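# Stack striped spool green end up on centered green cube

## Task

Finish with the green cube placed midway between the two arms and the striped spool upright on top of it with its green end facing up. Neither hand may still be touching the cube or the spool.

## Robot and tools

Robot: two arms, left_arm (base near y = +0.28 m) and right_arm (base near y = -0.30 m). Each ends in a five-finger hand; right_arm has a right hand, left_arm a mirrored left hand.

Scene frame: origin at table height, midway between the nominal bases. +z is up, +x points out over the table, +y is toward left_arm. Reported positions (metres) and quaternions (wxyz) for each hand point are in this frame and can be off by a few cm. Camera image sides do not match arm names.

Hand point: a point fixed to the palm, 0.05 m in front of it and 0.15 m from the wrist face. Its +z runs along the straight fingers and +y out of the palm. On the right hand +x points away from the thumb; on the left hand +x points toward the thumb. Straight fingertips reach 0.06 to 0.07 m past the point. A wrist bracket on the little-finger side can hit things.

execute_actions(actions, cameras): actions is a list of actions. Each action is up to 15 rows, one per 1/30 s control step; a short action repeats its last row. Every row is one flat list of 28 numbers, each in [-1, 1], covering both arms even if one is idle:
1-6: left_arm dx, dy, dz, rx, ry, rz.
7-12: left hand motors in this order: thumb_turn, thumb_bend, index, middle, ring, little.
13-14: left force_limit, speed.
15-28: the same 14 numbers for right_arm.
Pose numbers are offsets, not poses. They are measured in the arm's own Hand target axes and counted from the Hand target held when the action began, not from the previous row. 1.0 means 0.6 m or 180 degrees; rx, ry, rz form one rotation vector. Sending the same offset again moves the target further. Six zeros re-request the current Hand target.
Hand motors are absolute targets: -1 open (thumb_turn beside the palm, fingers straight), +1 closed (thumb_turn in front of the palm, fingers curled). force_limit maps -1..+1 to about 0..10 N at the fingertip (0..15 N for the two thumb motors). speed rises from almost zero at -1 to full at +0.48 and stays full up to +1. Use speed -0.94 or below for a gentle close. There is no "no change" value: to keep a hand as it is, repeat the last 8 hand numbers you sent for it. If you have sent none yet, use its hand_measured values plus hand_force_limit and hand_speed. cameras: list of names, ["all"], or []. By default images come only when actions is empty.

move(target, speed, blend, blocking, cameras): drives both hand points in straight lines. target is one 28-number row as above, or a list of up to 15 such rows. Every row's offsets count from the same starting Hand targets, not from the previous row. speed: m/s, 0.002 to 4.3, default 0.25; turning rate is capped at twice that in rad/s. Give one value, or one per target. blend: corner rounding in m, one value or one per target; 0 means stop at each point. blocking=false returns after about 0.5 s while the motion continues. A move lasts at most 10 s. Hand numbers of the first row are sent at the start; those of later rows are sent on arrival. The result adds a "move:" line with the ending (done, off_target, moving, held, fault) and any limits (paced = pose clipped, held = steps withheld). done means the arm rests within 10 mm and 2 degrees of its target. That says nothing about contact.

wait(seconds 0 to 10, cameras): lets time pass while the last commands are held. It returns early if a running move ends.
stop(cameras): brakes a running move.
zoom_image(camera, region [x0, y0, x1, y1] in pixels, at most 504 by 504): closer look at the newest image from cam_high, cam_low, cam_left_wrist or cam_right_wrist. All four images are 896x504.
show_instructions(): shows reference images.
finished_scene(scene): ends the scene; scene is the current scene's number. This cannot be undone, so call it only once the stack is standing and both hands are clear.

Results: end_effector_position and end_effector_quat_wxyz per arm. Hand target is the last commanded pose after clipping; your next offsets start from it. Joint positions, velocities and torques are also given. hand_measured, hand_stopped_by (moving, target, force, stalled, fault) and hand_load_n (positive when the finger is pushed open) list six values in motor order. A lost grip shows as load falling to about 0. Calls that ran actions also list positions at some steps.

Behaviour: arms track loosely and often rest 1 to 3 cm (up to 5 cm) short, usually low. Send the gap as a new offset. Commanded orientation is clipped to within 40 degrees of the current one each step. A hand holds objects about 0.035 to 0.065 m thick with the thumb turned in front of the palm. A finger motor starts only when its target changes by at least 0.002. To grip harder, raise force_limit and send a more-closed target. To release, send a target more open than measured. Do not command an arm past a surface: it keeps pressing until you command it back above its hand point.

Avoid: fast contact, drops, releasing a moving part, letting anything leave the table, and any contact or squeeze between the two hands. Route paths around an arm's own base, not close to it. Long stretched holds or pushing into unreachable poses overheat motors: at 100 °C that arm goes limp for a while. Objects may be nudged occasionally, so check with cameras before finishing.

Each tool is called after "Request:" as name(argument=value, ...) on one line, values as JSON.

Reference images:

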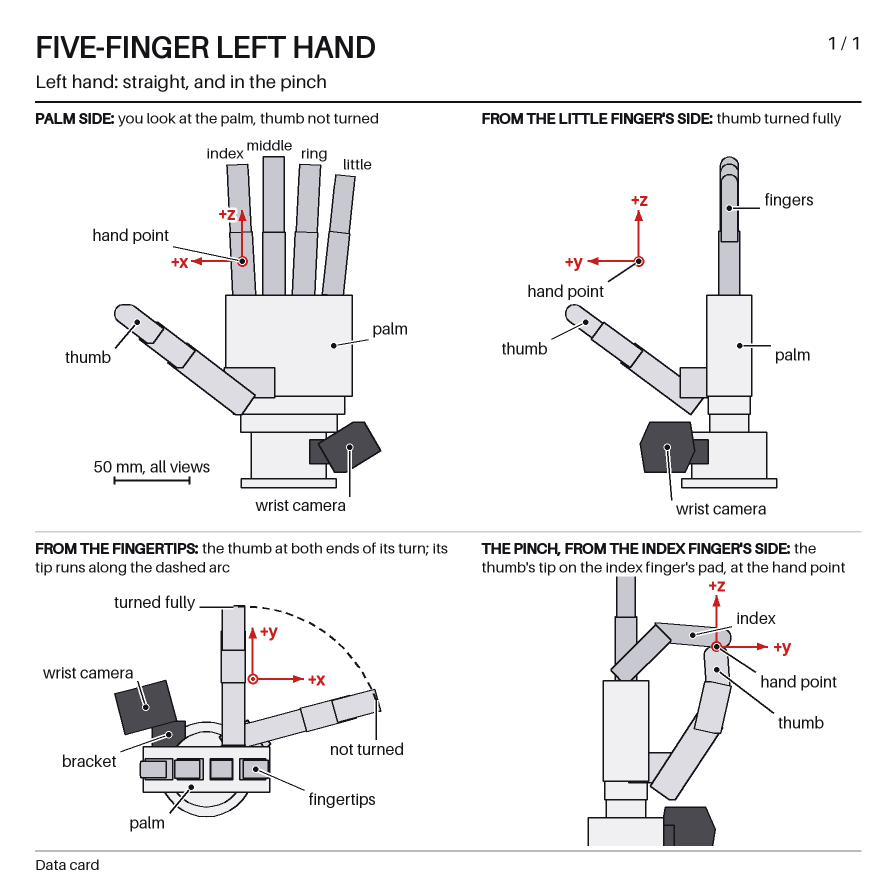

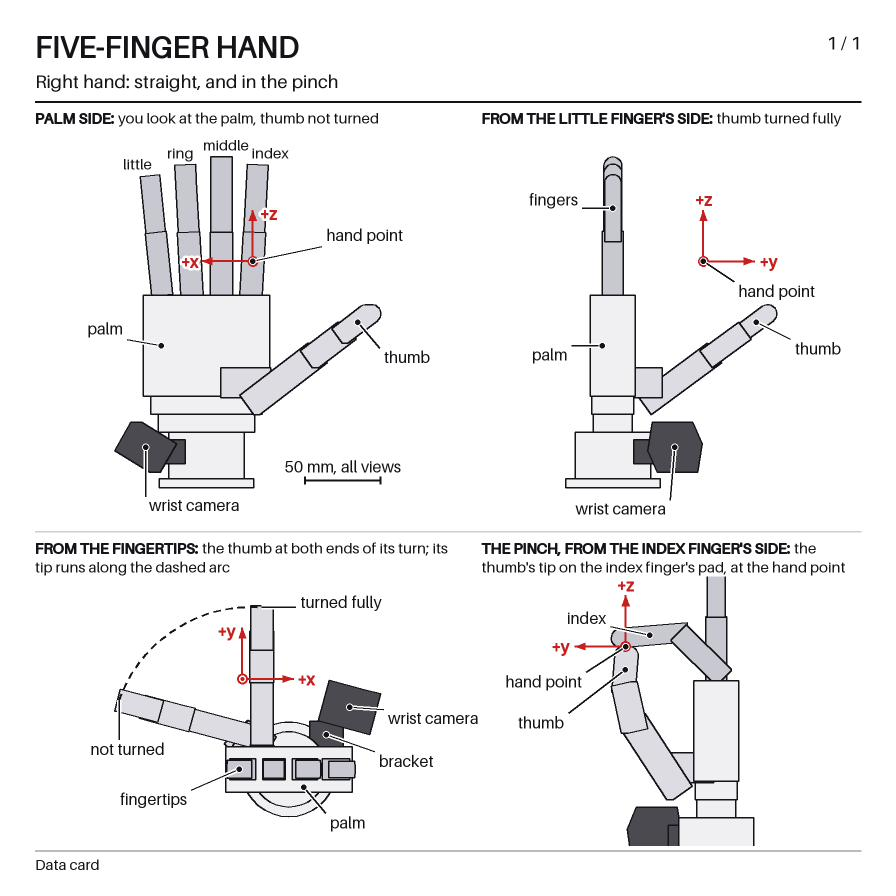

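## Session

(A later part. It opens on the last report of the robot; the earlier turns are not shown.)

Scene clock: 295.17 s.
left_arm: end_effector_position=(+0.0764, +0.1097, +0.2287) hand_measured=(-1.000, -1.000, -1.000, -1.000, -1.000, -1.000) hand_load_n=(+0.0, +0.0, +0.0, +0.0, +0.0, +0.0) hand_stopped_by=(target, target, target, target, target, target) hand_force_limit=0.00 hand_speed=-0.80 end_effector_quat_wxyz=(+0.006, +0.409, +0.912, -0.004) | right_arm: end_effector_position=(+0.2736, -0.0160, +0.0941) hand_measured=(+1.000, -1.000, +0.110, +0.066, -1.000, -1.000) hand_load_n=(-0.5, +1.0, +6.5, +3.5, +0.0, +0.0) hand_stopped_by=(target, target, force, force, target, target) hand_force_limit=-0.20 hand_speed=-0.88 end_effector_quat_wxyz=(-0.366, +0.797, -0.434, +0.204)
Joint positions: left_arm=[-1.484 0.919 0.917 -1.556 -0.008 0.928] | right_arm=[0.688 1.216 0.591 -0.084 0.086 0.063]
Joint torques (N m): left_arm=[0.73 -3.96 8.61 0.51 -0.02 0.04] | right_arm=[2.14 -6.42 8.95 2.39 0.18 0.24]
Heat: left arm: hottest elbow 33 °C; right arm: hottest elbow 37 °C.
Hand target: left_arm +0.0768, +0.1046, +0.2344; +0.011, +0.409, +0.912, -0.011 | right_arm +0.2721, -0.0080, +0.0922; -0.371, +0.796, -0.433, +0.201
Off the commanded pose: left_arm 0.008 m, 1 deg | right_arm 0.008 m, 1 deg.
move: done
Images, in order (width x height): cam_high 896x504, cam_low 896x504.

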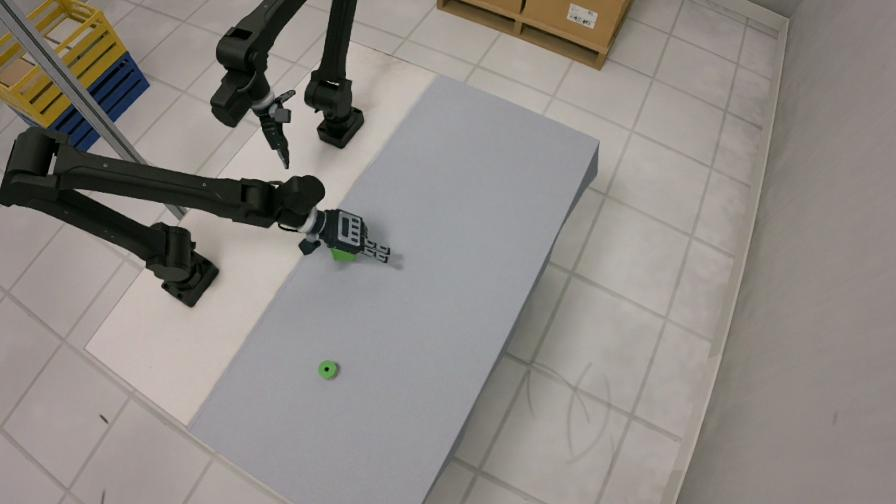

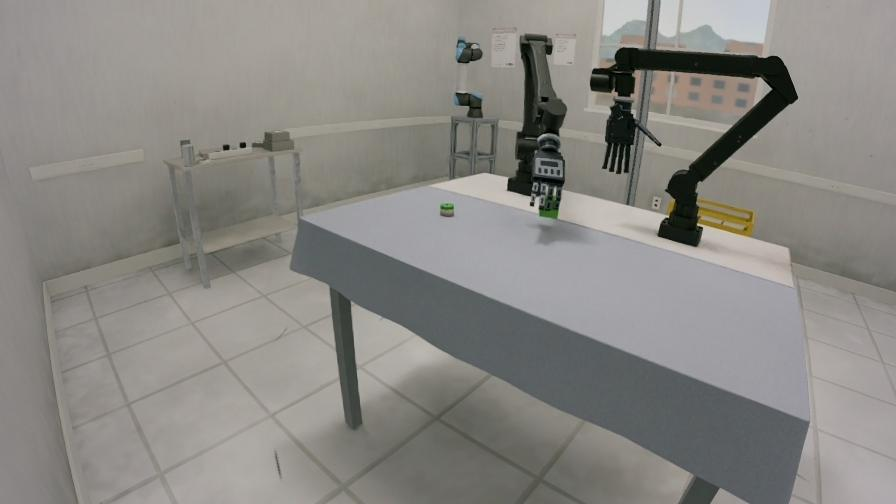

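Request:
move(target=[0,0,0,0,0,0,-1,-1,-1,-1,-1,-1,0.0,-0.8,-0.0088,0.0232,0.0294,0,0,0,1,-1,0.4,0.4,-1,-1,-0.2,-0.88], speed=0.1, cameras=["cam_high","cam_low"])

Request:
zoom_image(camera="cam_low", region=[520, 170, 590, 240])

Request:
zoom_image(camera="cam_high", region=[310, 215, 380, 275])

Scene clock: 308.67 s.
left_arm: end_effector_position=(+0.0764, +0.1097, +0.2287) hand_measured=(-1.000, -1.000, -1.000, -1.000, -1.000, -1.000) hand_load_n=(+0.0, +0.0, +0.0, +0.0, +0.0, +0.5) hand_stopped_by=(target, target, target, target, target, target) hand_force_limit=0.00 hand_speed=-0.80 end_effector_quat_wxyz=(+0.006, +0.409, +0.912, -0.004) | right_arm: end_effector_position=(+0.2760, -0.0079, +0.0743) hand_measured=(+1.000, -1.000, +0.110, +0.066, -1.000, -1.000) hand_load_n=(-0.5, +1.0, +6.5, +3.5, +0.0, +0.0) hand_stopped_by=(target, target, force, force, target, target) hand_force_limit=-0.20 hand_speed=-0.88 end_effector_quat_wxyz=(-0.368, +0.796, -0.434, +0.205)
Joint positions: left_arm=[-1.484 0.919 0.917 -1.556 -0.008 0.928] | right_arm=[0.702 1.281 0.576 0 0.097 0.072]
Joint torques (N m): left_arm=[0.79 -3.84 8.65 0.5 -0.01 0.02] | right_arm=[2.14 -6.89 8.23 2.35 0.19 0.24]
Heat: left arm: hottest elbow 33 °C; right arm: hottest elbow 37 °C.
Hand target: left_arm +0.0768, +0.1046, +0.2344; +0.011, +0.409, +0.912, -0.011 | right_arm +0.2731, -0.0010, +0.0705; -0.371, +0.796, -0.433, +0.201
Off the commanded pose: left_arm 0.008 m, 1 deg | right_arm 0.008 m, 1 deg.
move: done
Images, in order (width x height): cam_high 896x504, cam_low 896x504.

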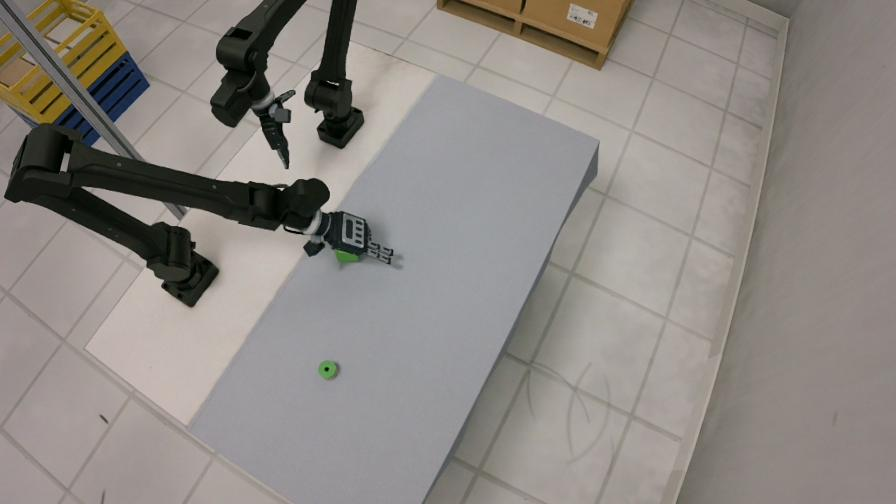

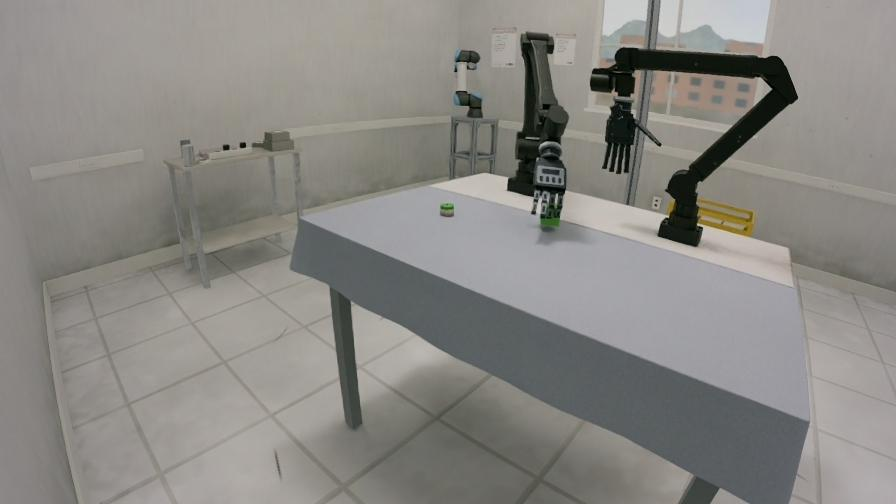

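Scaled by 7.200.

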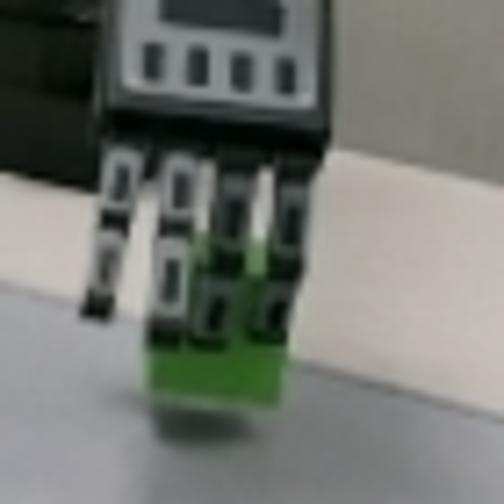

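Scaled by 7.200.

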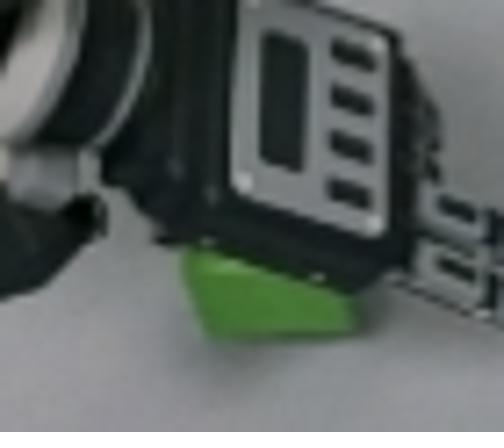

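Request:
move(target=[0,0,0,0,0,0,-1,-1,-1,-1,-1,-1,0.0,-0.8,0,0.0185,0.0155,0,0,0,1,-1,0.4,0.4,-1,-1,-0.2,-0.88], speed=0.06, cameras=["cam_high","cam_low"])

Request:
zoom_image(camera="cam_low", region=[520, 170, 590, 240])

Request:
zoom_image(camera="cam_high", region=[310, 215, 380, 275])

Scene clock: 327.57 s.
left_arm: end_effector_position=(+0.0764, +0.1097, +0.2287) hand_measured=(-1.000, -1.000, -1.000, -1.000, -1.000, -1.000) hand_load_n=(+0.0, +0.0, +0.0, +0.0, +0.0, +0.0) hand_stopped_by=(target, target, target, target, target, target) hand_force_limit=0.00 hand_speed=-0.80 end_effector_quat_wxyz=(+0.006, +0.409, +0.912, -0.004) | right_arm: end_effector_position=(+0.2767, -0.0074, +0.0606) hand_measured=(+1.000, -1.000, +0.110, +0.066, -1.000, -1.000) hand_load_n=(-1.0, +1.0, +6.0, +3.5, +0.0, +0.0) hand_stopped_by=(target, target, force, force, target, target) hand_force_limit=-0.20 hand_speed=-0.88 end_effector_quat_wxyz=(-0.369, +0.796, -0.434, +0.206)
Joint positions: left_arm=[-1.484 0.919 0.917 -1.556 -0.008 0.928] | right_arm=[0.702 1.318 0.56 0.056 0.097 0.072]
Joint torques (N m): left_arm=[0.67 -3.72 8.62 0.51 -0.01 0.03] | right_arm=[2.2 -6.95 7.77 2.37 0.18 0.23]
Heat: left arm: hottest elbow 33 °C; right arm: hottest elbow 36 °C.
Hand target: left_arm +0.0768, +0.1046, +0.2344; +0.011, +0.409, +0.912, -0.011 | right_arm +0.2731, -0.0010, +0.0560; -0.371, +0.796, -0.433, +0.201
Off the commanded pose: left_arm 0.008 m, 1 deg | right_arm 0.009 m, 1 deg.
move: done
Images, in order (width x height): cam_high 896x504, cam_low 896x504.

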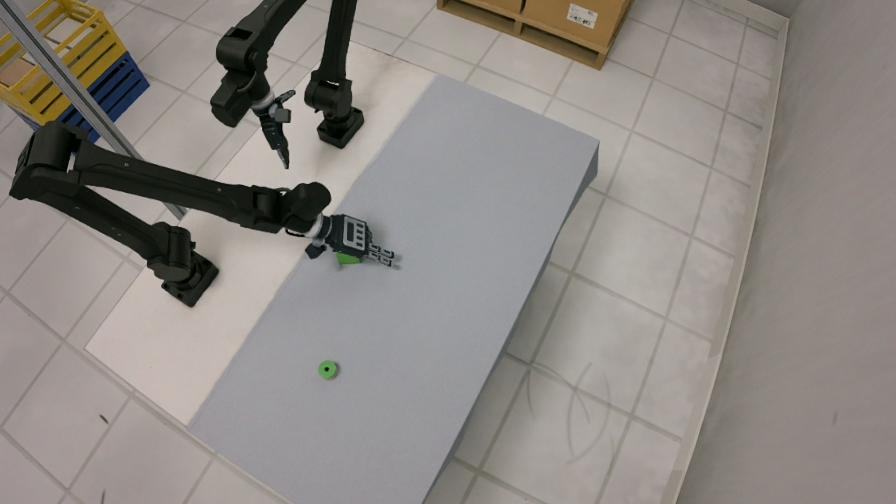

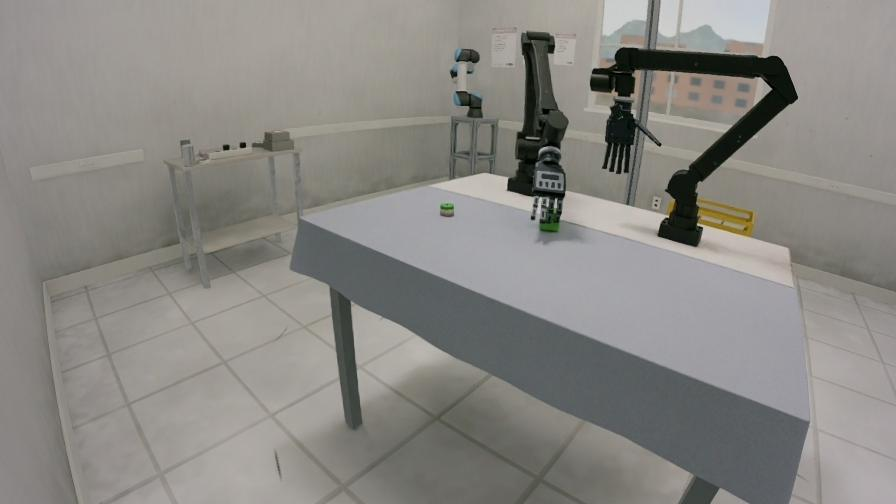

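Scaled by 7.200.

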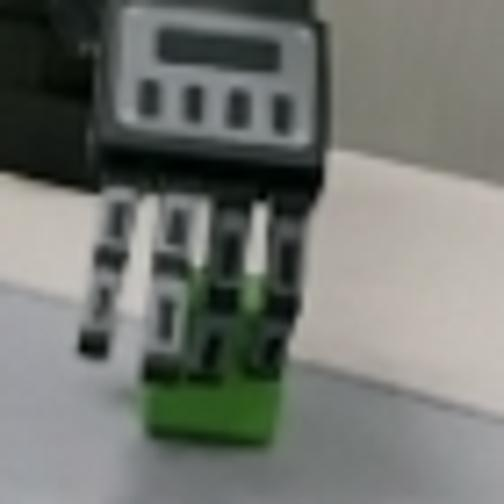

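Scaled by 7.200.

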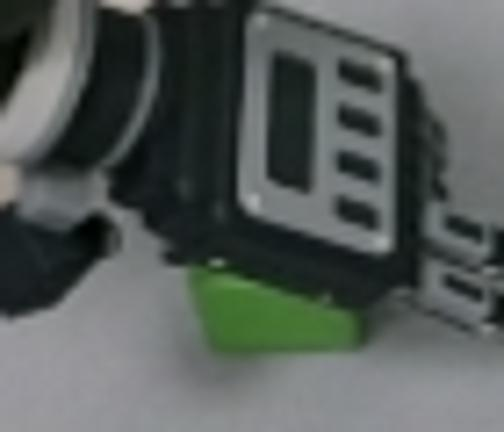

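Request:
move(target=[[0,0,0,0,0,0,-1,-1,-1,-1,-1,-1,0.0,-0.8,-0.01,-0.015,-0.004,0,0,0,1,-1,0.4,0.4,-1,-1,-0.2,-0.88],[0,0,0,0,0,0,-1,-1,-1,-1,-1,-1,0.0,-0.8,-0.01,0.0015,0.0075,0,0,0,1,-1,0.4,0.4,-1,-1,-0.2,-0.88]], speed=0.06, cameras=["cam_high","cam_low","cam_right_wrist"])

Request:
zoom_image(camera="cam_low", region=[520, 170, 590, 240])

Request:
zoom_image(camera="cam_high", region=[310, 215, 380, 275])

Scene clock: 350.83 s.
left_arm: end_effector_position=(+0.0764, +0.1097, +0.2287) hand_measured=(-1.000, -1.000, -1.000, -1.000, -1.000, -1.000) hand_load_n=(+0.0, +0.0, +0.0, +0.0, +0.0, +0.0) hand_stopped_by=(target, target, target, target, target, target) hand_force_limit=0.00 hand_speed=-0.80 end_effector_quat_wxyz=(+0.006, +0.409, +0.912, -0.004) | right_arm: end_effector_position=(+0.2747, -0.0021, +0.0571) hand_measured=(+1.000, -1.000, +0.110, +0.066, -1.000, -1.000) hand_load_n=(-1.0, +1.0, +6.0, +3.5, +0.0, +0.5) hand_stopped_by=(target, target, force, force, target, target) hand_force_limit=-0.20 hand_speed=-0.88 end_effector_quat_wxyz=(-0.369, +0.795, -0.434, +0.206)
Joint positions: left_arm=[-1.484 0.919 0.917 -1.556 -0.008 0.928] | right_arm=[0.719 1.333 0.56 0.07 0.111 0.085]
Joint torques (N m): left_arm=[0.67 -3.9 8.64 0.53 -0.03 0.03] | right_arm=[2.2 -6.71 8.16 2.37 0.16 0.22]
Heat: left arm: hottest elbow 33 °C; right arm: hottest elbow 35 °C.
Hand target: left_arm +0.0768, +0.1046, +0.2344; +0.011, +0.409, +0.912, -0.011 | right_arm +0.2723, +0.0055, +0.0523; -0.371, +0.796, -0.433, +0.201
Off the commanded pose: left_arm 0.008 m, 1 deg | right_arm 0.009 m, 1 deg.
move: done
Images, in order (width x height): cam_high 896x504, cam_low 896x504, cam_right_wrist 896x504.

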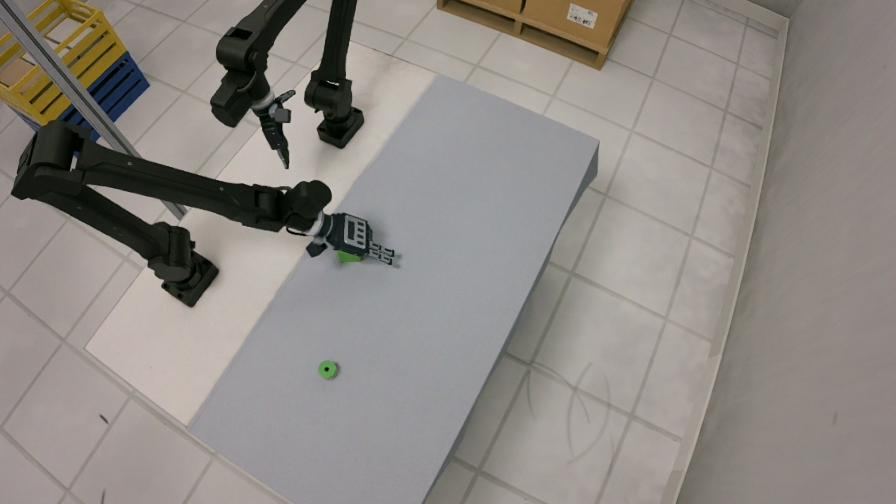

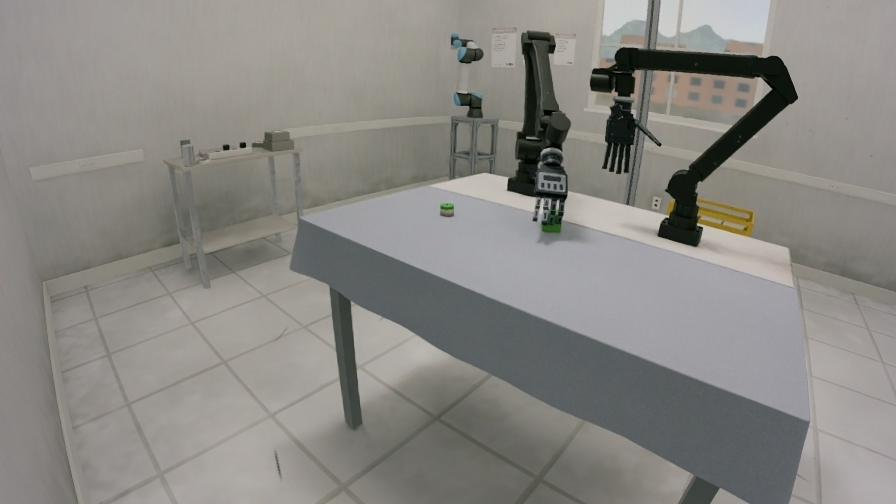

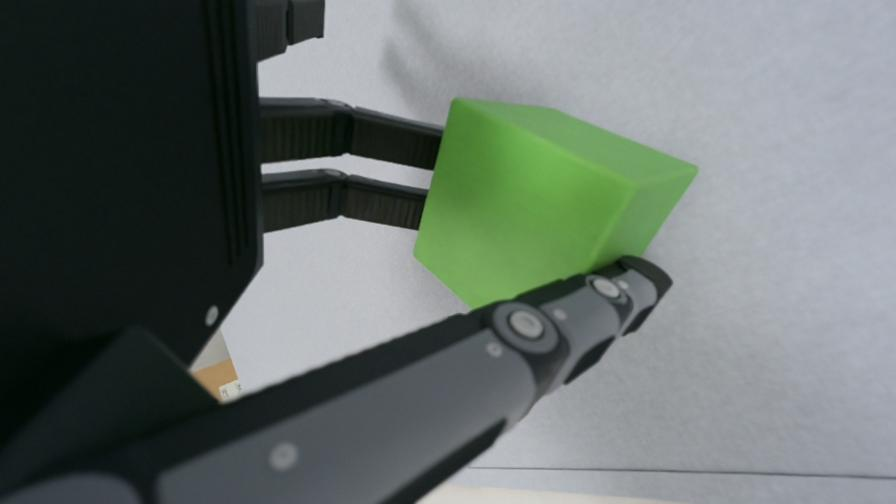

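Scaled by 7.200.

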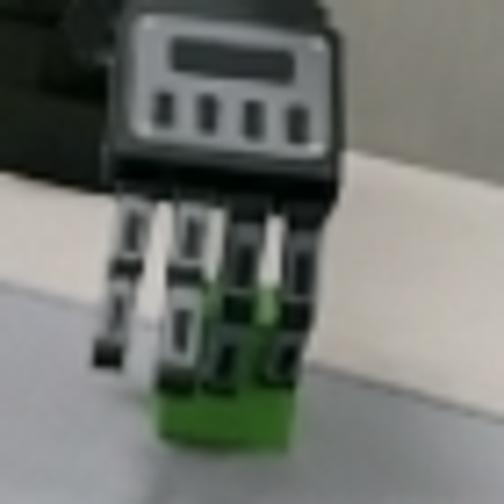

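Scaled by 7.200.

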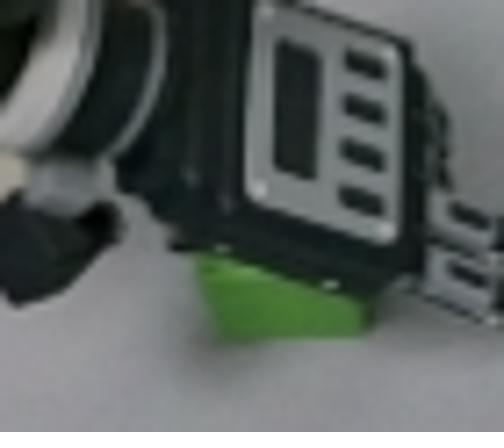

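Request:
move(target=[0,0,0,0,0,0,-1,-1,-1,-1,-1,-1,0.0,-0.8,0,0.0077,0.0064,0,0,0,1,-1,0.4,0.4,-1,-1,-0.2,-0.88], speed=0.05, cameras=["cam_low"])

Request:
zoom_image(camera="cam_low", region=[520, 170, 590, 240])

Scene clock: 364.10 s.
left_arm: end_effector_position=(+0.0764, +0.1097, +0.2287) hand_measured=(-1.000, -1.000, -1.000, -1.000, -1.000, -1.000) hand_load_n=(+0.0, +0.0, +0.0, +0.0, +0.0, +0.0) hand_stopped_by=(target, target, target, target, target, target) hand_force_limit=0.00 hand_speed=-0.80 end_effector_quat_wxyz=(+0.006, +0.409, +0.912, -0.004) | right_arm: end_effector_position=(+0.2778, +0.0006, +0.0572) hand_measured=(+1.000, -1.000, +0.110, +0.066, -1.000, -1.000) hand_load_n=(-2.0, +1.0, +5.5, +3.0, +0.0, +0.0) hand_stopped_by=(target, target, force, force, target, target) hand_force_limit=-0.20 hand_speed=-0.88 end_effector_quat_wxyz=(-0.375, +0.793, -0.433, +0.208)
Joint positions: left_arm=[-1.484 0.919 0.917 -1.556 -0.008 0.928] | right_arm=[0.719 1.342 0.56 0.093 0.111 0.085]
Joint torques (N m): left_arm=[0.56 -3.66 8.58 0.59 -0.01 0.04] | right_arm=[2.14 -6.36 7.5 2.35 0.16 0.22]
Heat: left arm: hottest elbow 33 °C; right arm: hottest elbow 35 °C.
Hand target: left_arm +0.0768, +0.1046, +0.2344; +0.011, +0.409, +0.912, -0.011 | right_arm +0.2723, +0.0055, +0.0464; -0.371, +0.796, -0.433, +0.201
Off the commanded pose: left_arm 0.008 m, 1 deg | right_arm 0.013 m, 1 deg.
move: off_target (right_arm)
Images, in order (width x height): cam_low 896x504.

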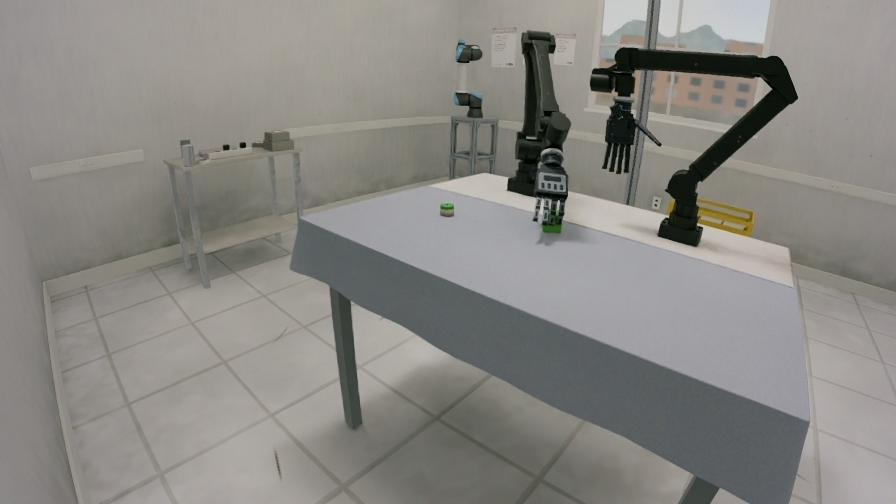

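Scaled by 7.200.

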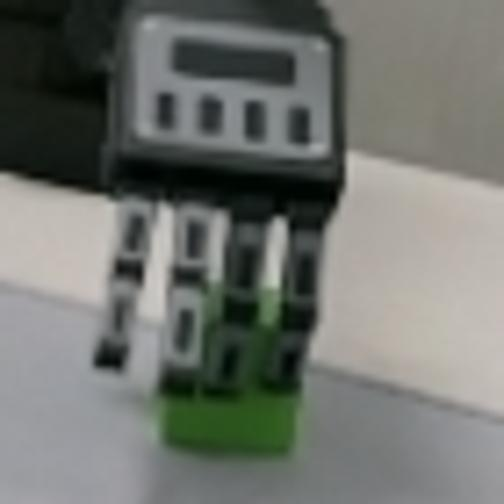

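Request:
move(target=[[0,0,0,0,0,0,-1,-1,-1,-1,-1,-1,0.0,-0.8,0,-0.0077,-0.0064,0,0,0,1,-1,0.4,0.4,-1,-1,-0.2,-0.88],[0,0,0,0,0,0,-1,-1,-1,-1,-1,-1,0.0,-0.8,0,-0.0077,-0.0064,0,0,0,1,-1,-0.6,-0.6,-1,-1,-0.2,-0.7]], speed=0.05, cameras=["cam_low","cam_right_wrist"])

Scene clock: 401.93 s.
left_arm: end_effector_position=(+0.0764, +0.1097, +0.2287) hand_measured=(-1.000, -1.000, -1.000, -1.000, -1.000, -1.000) hand_load_n=(+0.0, +0.0, +0.0, +0.0, +0.0, +0.0) hand_stopped_by=(target, target, target, target, target, target) hand_force_limit=0.00 hand_speed=-0.80 end_effector_quat_wxyz=(+0.006, +0.409, +0.912, -0.004) | right_arm: end_effector_position=(+0.2778, +0.0006, +0.0572) hand_measured=(+1.000, -1.000, -0.600, -0.600, -1.000, -1.000) hand_load_n=(+0.0, +0.0, +0.0, +0.0, +0.0, +0.0) hand_stopped_by=(target, target, target, target, target, target) hand_force_limit=-0.20 hand_speed=-0.70 end_effector_quat_wxyz=(-0.375, +0.793, -0.433, +0.208)
Joint positions: left_arm=[-1.484 0.919 0.917 -1.556 -0.008 0.928] | right_arm=[0.719 1.342 0.56 0.093 0.111 0.085]
Joint torques (N m): left_arm=[0.5 -3.84 8.65 0.58 -0.03 0.03] | right_arm=[2.14 -7.47 8.12 1.54 0.15 0.21]
Heat: left arm: hottest elbow 33 °C; right arm: hottest elbow 34 °C.
Hand target: left_arm +0.0768, +0.1046, +0.2344; +0.011, +0.409, +0.912, -0.011 | right_arm +0.2723, +0.0056, +0.0524; -0.371, +0.796, -0.433, +0.201
Off the commanded pose: left_arm 0.008 m, 1 deg | right_arm 0.009 m, 1 deg.
move: done
Images, in order (width x height): cam_low 896x504, cam_right_wrist 896x504.

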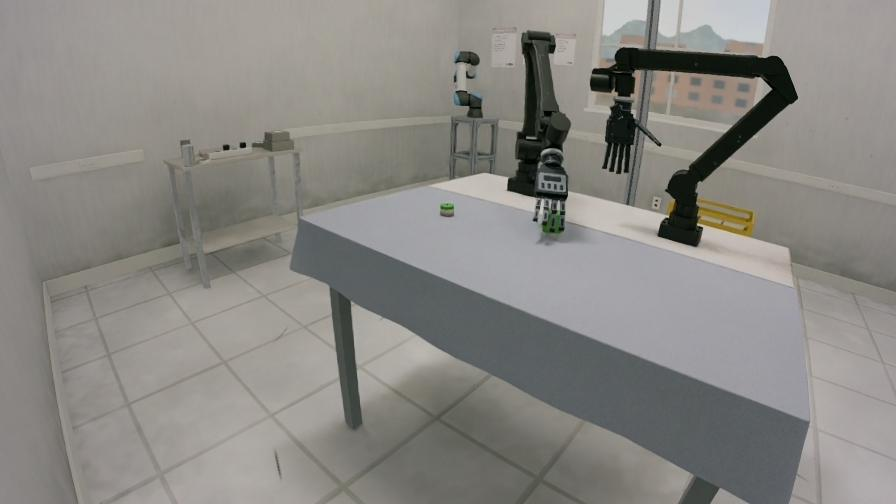

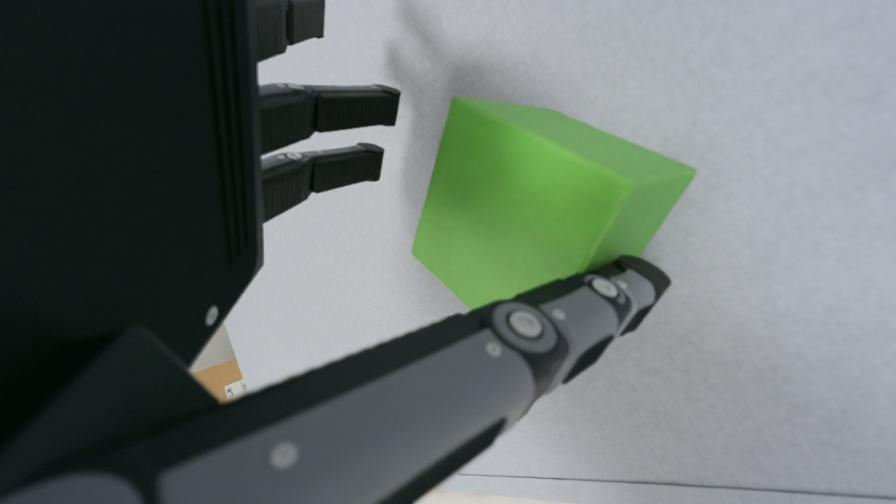

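Request:
move(target=[[0,0,0,0,0,0,-1,-1,-1,-1,-1,-1,0.0,-0.8, 0,0,0,0,0,0,1,-1,-1,-1,-1,-1,-0.2,-0.6],[0,0,0,0,0,0,-1,-1,-1,-1,-1,-1,0.0,-0.8, 0,0.0107,-0.0128,0,0,0,1,-1,-1,-1,-1,-1,-0.2,-0.6],[0,0,0,0,0,0,-1,-1,-1,-1,-1,-1,0.0,-0.8, 0,-0.156,-0.149,0,0,0,1,-1,-1,-1,-1,-1,-0.2,-0.6]], speed=[0.05,0.05,0.15], blend=[0,0.003,0], cameras=["cam_high","cam_low"])

Scene clock: 451.73 s.
left_arm: end_effector_position=(+0.0764, +0.1097, +0.2287) hand_measured=(-1.000, -1.000, -1.000, -1.000, -1.000, -1.000) hand_load_n=(+0.0, +0.0, +0.0, +0.0, +0.0, +0.0) hand_stopped_by=(target, target, target, target, target, target) hand_force_limit=0.00 hand_speed=-0.80 end_effector_quat_wxyz=(+0.006, +0.409, +0.912, -0.004) | right_arm: end_effector_position=(+0.2585, -0.0140, +0.1571) hand_measured=(+1.000, -1.000, -1.000, -1.000, -1.000, -1.000) hand_load_n=(+0.0, +0.0, +0.0, +0.0, +0.0, +0.0) hand_stopped_by=(target, target, target, target, target, target) hand_force_limit=-0.20 hand_speed=-0.60 end_effector_quat_wxyz=(-0.352, +0.804, -0.437, +0.199)
Joint positions: left_arm=[-1.484 0.919 0.917 -1.556 -0.008 0.928] | right_arm=[0.723 1.09 0.705 -0.36 0.112 0.087]
Joint torques (N m): left_arm=[0.62 -3.84 8.66 0.58 -0.02 0.03] | right_arm=[2.14 -7.06 14.04 1.25 0.18 0.23]
Heat: left arm: hottest elbow 33 °C; right arm: hottest elbow 35 °C.
Hand target: left_arm +0.0768, +0.1046, +0.2344; +0.011, +0.409, +0.912, -0.011 | right_arm +0.2654, +0.0010, +0.1816; -0.371, +0.796, -0.433, +0.201
Off the commanded pose: left_arm 0.008 m, 1 deg | right_arm 0.030 m, 2 deg.
move: off_target (right_arm)
Images, in order (width x height): cam_high 896x504, cam_low 896x504.

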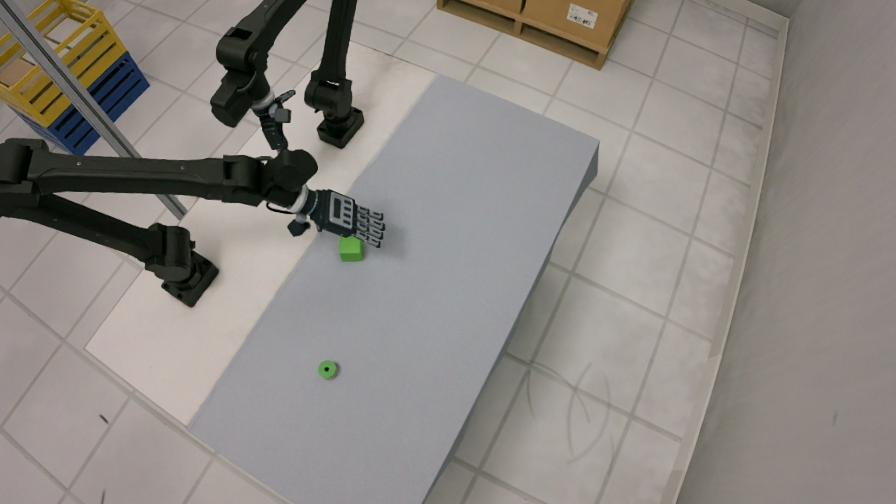

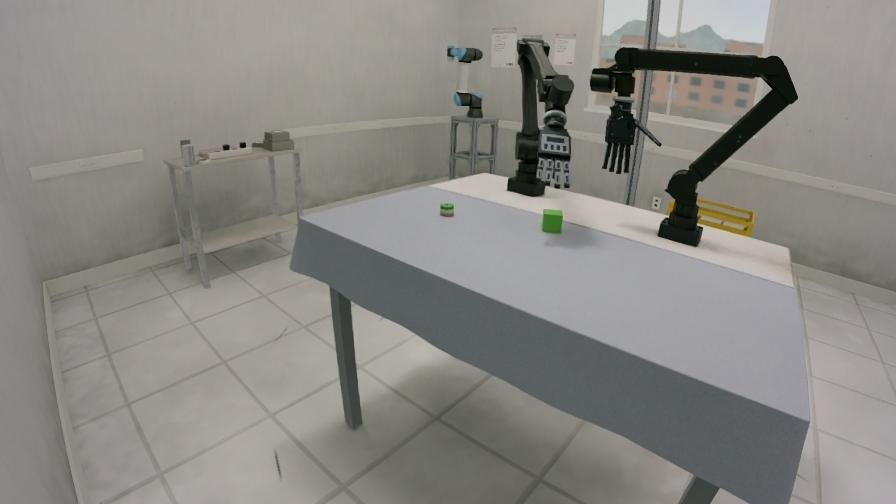

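Request:
move(target=[0,0,0,0,0,0,-1,-1,-1,-1,-1,-1,0.0,-0.8, 0.508,0.0971,-0.1157,0.0267,0.1456,0.1117,1,-1,-1,-1,-1,-1,-0.2,-0.6], speed=0.25, cameras=["cam_high","cam_right_wrist"])

Scene clock: 476.90 s.
left_arm: end_effector_position=(+0.0764, +0.1097, +0.2287) hand_measured=(-1.000, -1.000, -1.000, -1.000, -1.000, -1.000) hand_load_n=(+0.5, +0.0, +0.0, +0.0, -0.5, +0.0) hand_stopped_by=(target, target, target, target, target, target) hand_force_limit=0.00 hand_speed=-0.80 end_effector_quat_wxyz=(+0.006, +0.409, +0.912, -0.004) | right_arm: end_effector_position=(+0.3477, -0.2973, +0.1778) hand_measured=(+1.000, -1.000, -1.000, -1.000, -1.000, -1.000) hand_load_n=(+0.0, +0.0, +0.0, +0.0, +0.0, +0.0) hand_stopped_by=(target, target, target, target, target, target) hand_force_limit=-0.20 hand_speed=-0.60 end_effector_quat_wxyz=(-0.325, +0.629, -0.630, +0.318)
Joint positions: left_arm=[-1.484 0.919 0.917 -1.556 -0.008 0.928] | right_arm=[-0.097 0.954 0.624 -0.3 -0.097 -0.058]
Joint torques (N m): left_arm=[0.62 -3.78 8.62 0.59 -0.02 0.03] | right_arm=[0.03 -4.07 11.43 2.37 -0.16 -0.02]
Heat: left arm: hottest elbow 33 °C; right arm: hottest elbow 37 °C.
Hand target: left_arm +0.0768, +0.1046, +0.2344; +0.011, +0.409, +0.912, -0.011 | right_arm +0.3553, -0.3040, +0.1814; -0.326, +0.627, -0.628, +0.326
Off the commanded pose: left_arm 0.008 m, 1 deg | right_arm 0.011 m, 1 deg.
move: off_target (right_arm)
Images, in order (width x height): cam_high 896x504, cam_right_wrist 896x504.

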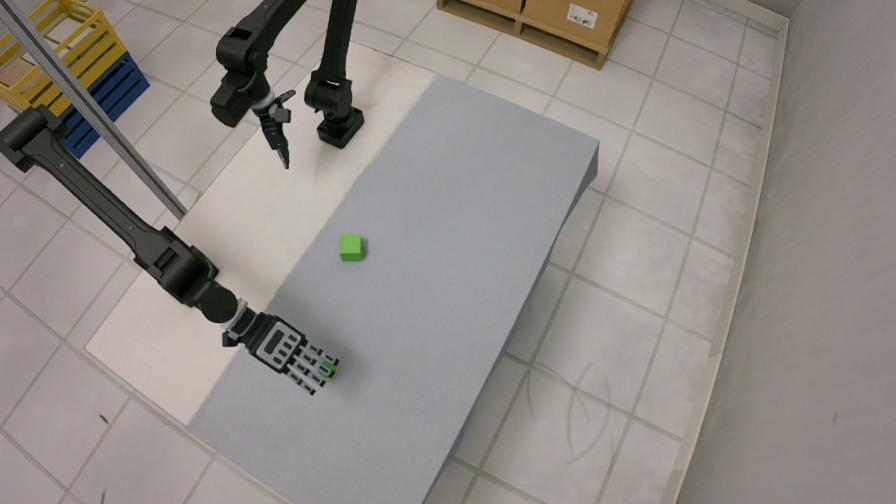

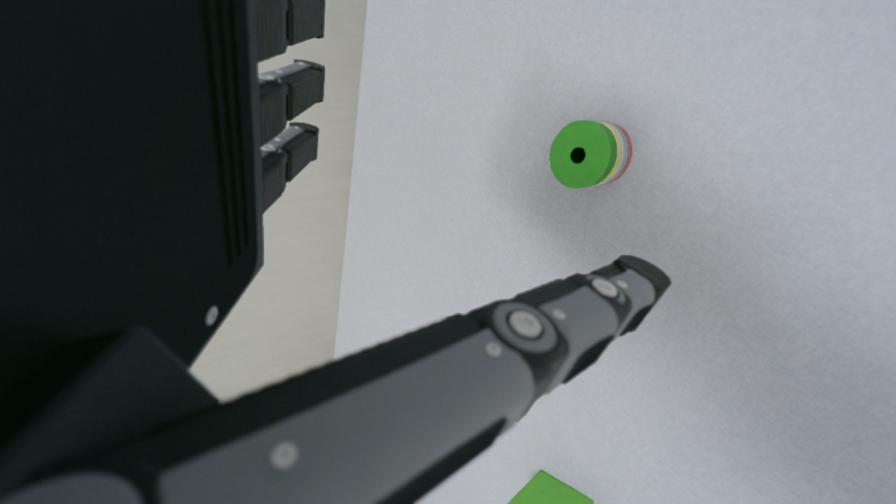

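Request:
move(target=[0,0,0,0,0,0,-1,-1,-1,-1,-1,-1,0.0,-0.8, -0.0417,0.032,0.1142,0,0,0,1,-1,-1,-1,-1,-1,-0.2,-0.6], speed=0.15, cameras=["cam_high","cam_right_wrist"])

Request:
zoom_image(camera="cam_high", region=[300, 215, 400, 275])

Scene clock: 505.93 s.
left_arm: end_effector_position=(+0.0764, +0.1097, +0.2287) hand_measured=(-1.000, -1.000, -1.000, -1.000, -1.000, -1.000) hand_load_n=(+0.0, +0.0, +0.0, +0.0, +0.0, +0.0) hand_stopped_by=(target, target, target, target, target, target) hand_force_limit=0.00 hand_speed=-0.80 end_effector_quat_wxyz=(+0.006, +0.409, +0.912, -0.004) | right_arm: end_effector_position=(+0.3974, -0.2854, +0.1310) hand_measured=(+1.000, -1.000, -1.000, -1.000, -1.000, -1.000) hand_load_n=(+0.0, +0.0, +0.0, +0.0, +0.0, +0.0) hand_stopped_by=(target, target, target, target, target, target) hand_force_limit=-0.20 hand_speed=-0.60 end_effector_quat_wxyz=(-0.323, +0.627, -0.627, +0.330)
Joint positions: left_arm=[-1.484 0.919 0.917 -1.556 -0.008 0.928] | right_arm=[-0.033 1.177 0.624 -0.059 -0.027 -0.029]
Joint torques (N m): left_arm=[0.67 -3.66 8.68 0.55 -0.02 0.03] | right_arm=[1.96 -6.07 9.37 2.36 0.11 0.22]
Heat: left arm: hottest elbow 33 °C; right arm: hottest elbow 40 °C.
Hand target: left_arm +0.0768, +0.1046, +0.2344; +0.011, +0.409, +0.912, -0.011 | right_arm +0.4003, -0.2791, +0.1262; -0.326, +0.627, -0.628, +0.326
Off the commanded pose: left_arm 0.008 m, 1 deg | right_arm 0.008 m, 1 deg.
move: done
Images, in order (width x height): cam_high 896x504, cam_right_wrist 896x504.

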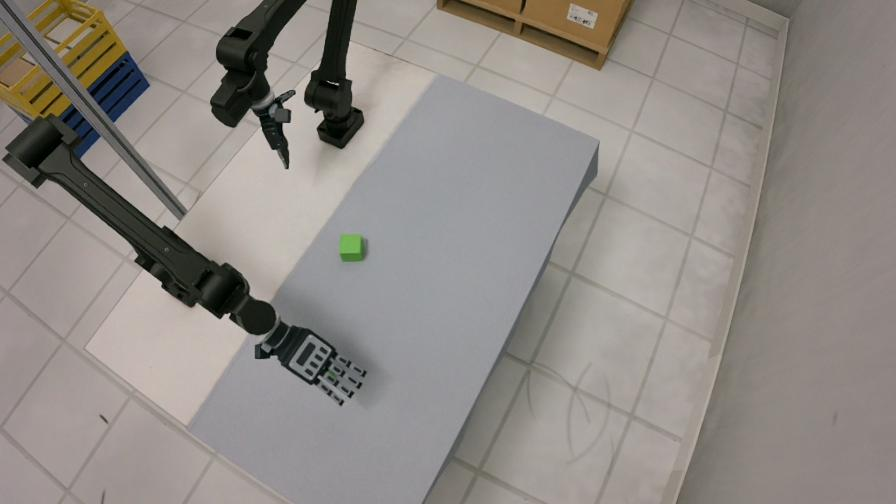

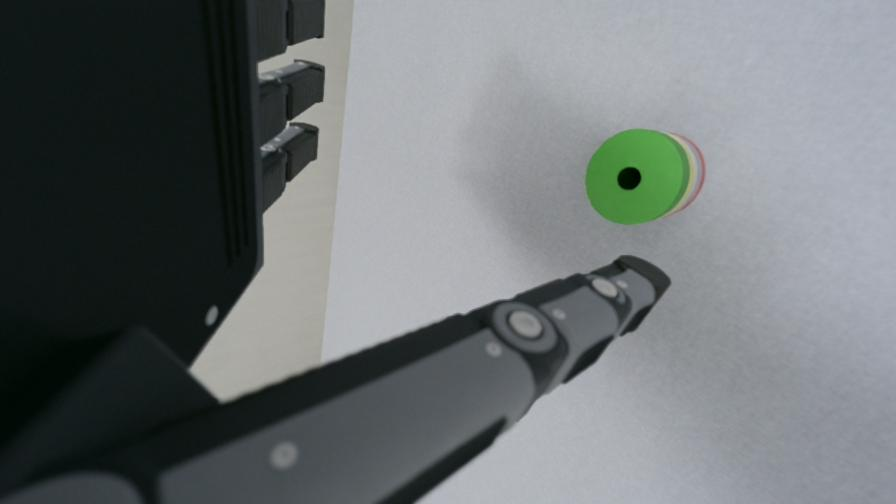

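Scaled by 5.040.

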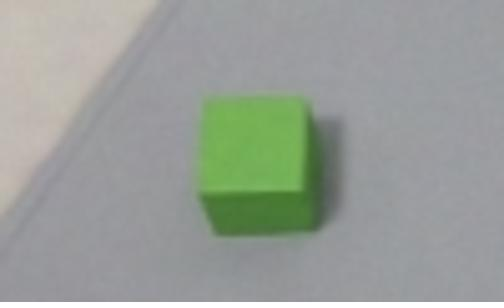

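Request:
zoom_image(camera="cam_right_wrist", region=[560, 100, 760, 250])

Request:
wait(seconds=0, cameras=["cam_low"])

Request:
zoom_image(camera="cam_low", region=[500, 190, 600, 250])

Scaled by 2.520.

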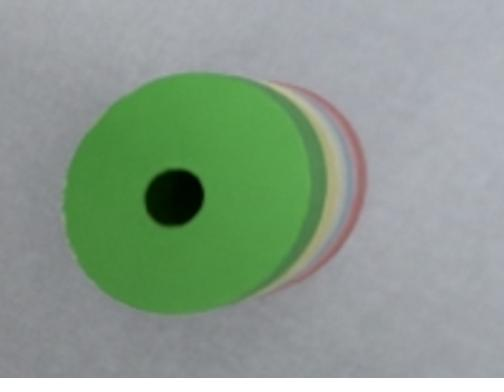

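Scene clock: 532.37 s.
left_arm: end_effector_position=(+0.0764, +0.1097, +0.2287) hand_measured=(-1.000, -1.000, -1.000, -1.000, -1.000, -1.000) hand_load_n=(+0.0, +0.0, +0.0, +0.0, +0.0, +0.0) hand_stopped_by=(target, target, target, target, target, target) hand_force_limit=0.00 hand_speed=-0.80 end_effector_quat_wxyz=(+0.006, +0.409, +0.912, -0.004) | right_arm: end_effector_position=(+0.3975, -0.2853, +0.1311) hand_measured=(+1.000, -1.000, -1.000, -1.000, -1.000, -1.000) hand_load_n=(+0.0, +0.0, +0.0, +0.0, +0.0, +0.0) hand_stopped_by=(target, target, target, target, target, target) hand_force_limit=-0.20 hand_speed=-0.60 end_effector_quat_wxyz=(-0.323, +0.627, -0.628, +0.330)
Joint positions: left_arm=[-1.484 0.919 0.917 -1.556 -0.008 0.928] | right_arm=[-0.033 1.177 0.624 -0.058 -0.027 -0.029]
Joint torques (N m): left_arm=[0.73 -3.84 8.64 0.58 -0.03 0.03] | right_arm=[1.96 -6.07 9.39 2.36 0.11 0.22]
Heat: left arm: hottest elbow 33 °C; right arm: hottest elbow 40 °C.
Hand target: left_arm +0.0768, +0.1046, +0.2344; +0.011, +0.409, +0.912, -0.011 | right_arm +0.4003, -0.2791, +0.1262; -0.326, +0.627, -0.628, +0.326
Off the commanded pose: left_arm 0.008 m, 1 deg | right_arm 0.008 m, 1 deg.
Images, in order (width x height): cam_low 896x504.

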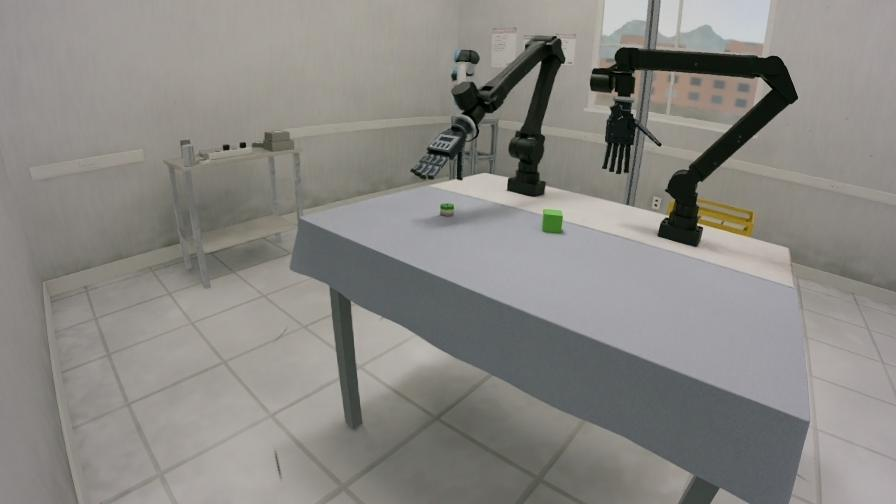

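Scaled by 5.040.

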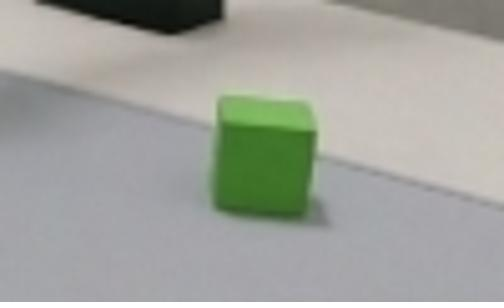

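Request:
zoom_image(camera="cam_low", region=[400, 180, 500, 240])

Scaled by 5.040.

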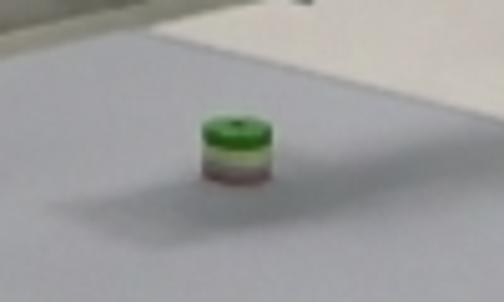

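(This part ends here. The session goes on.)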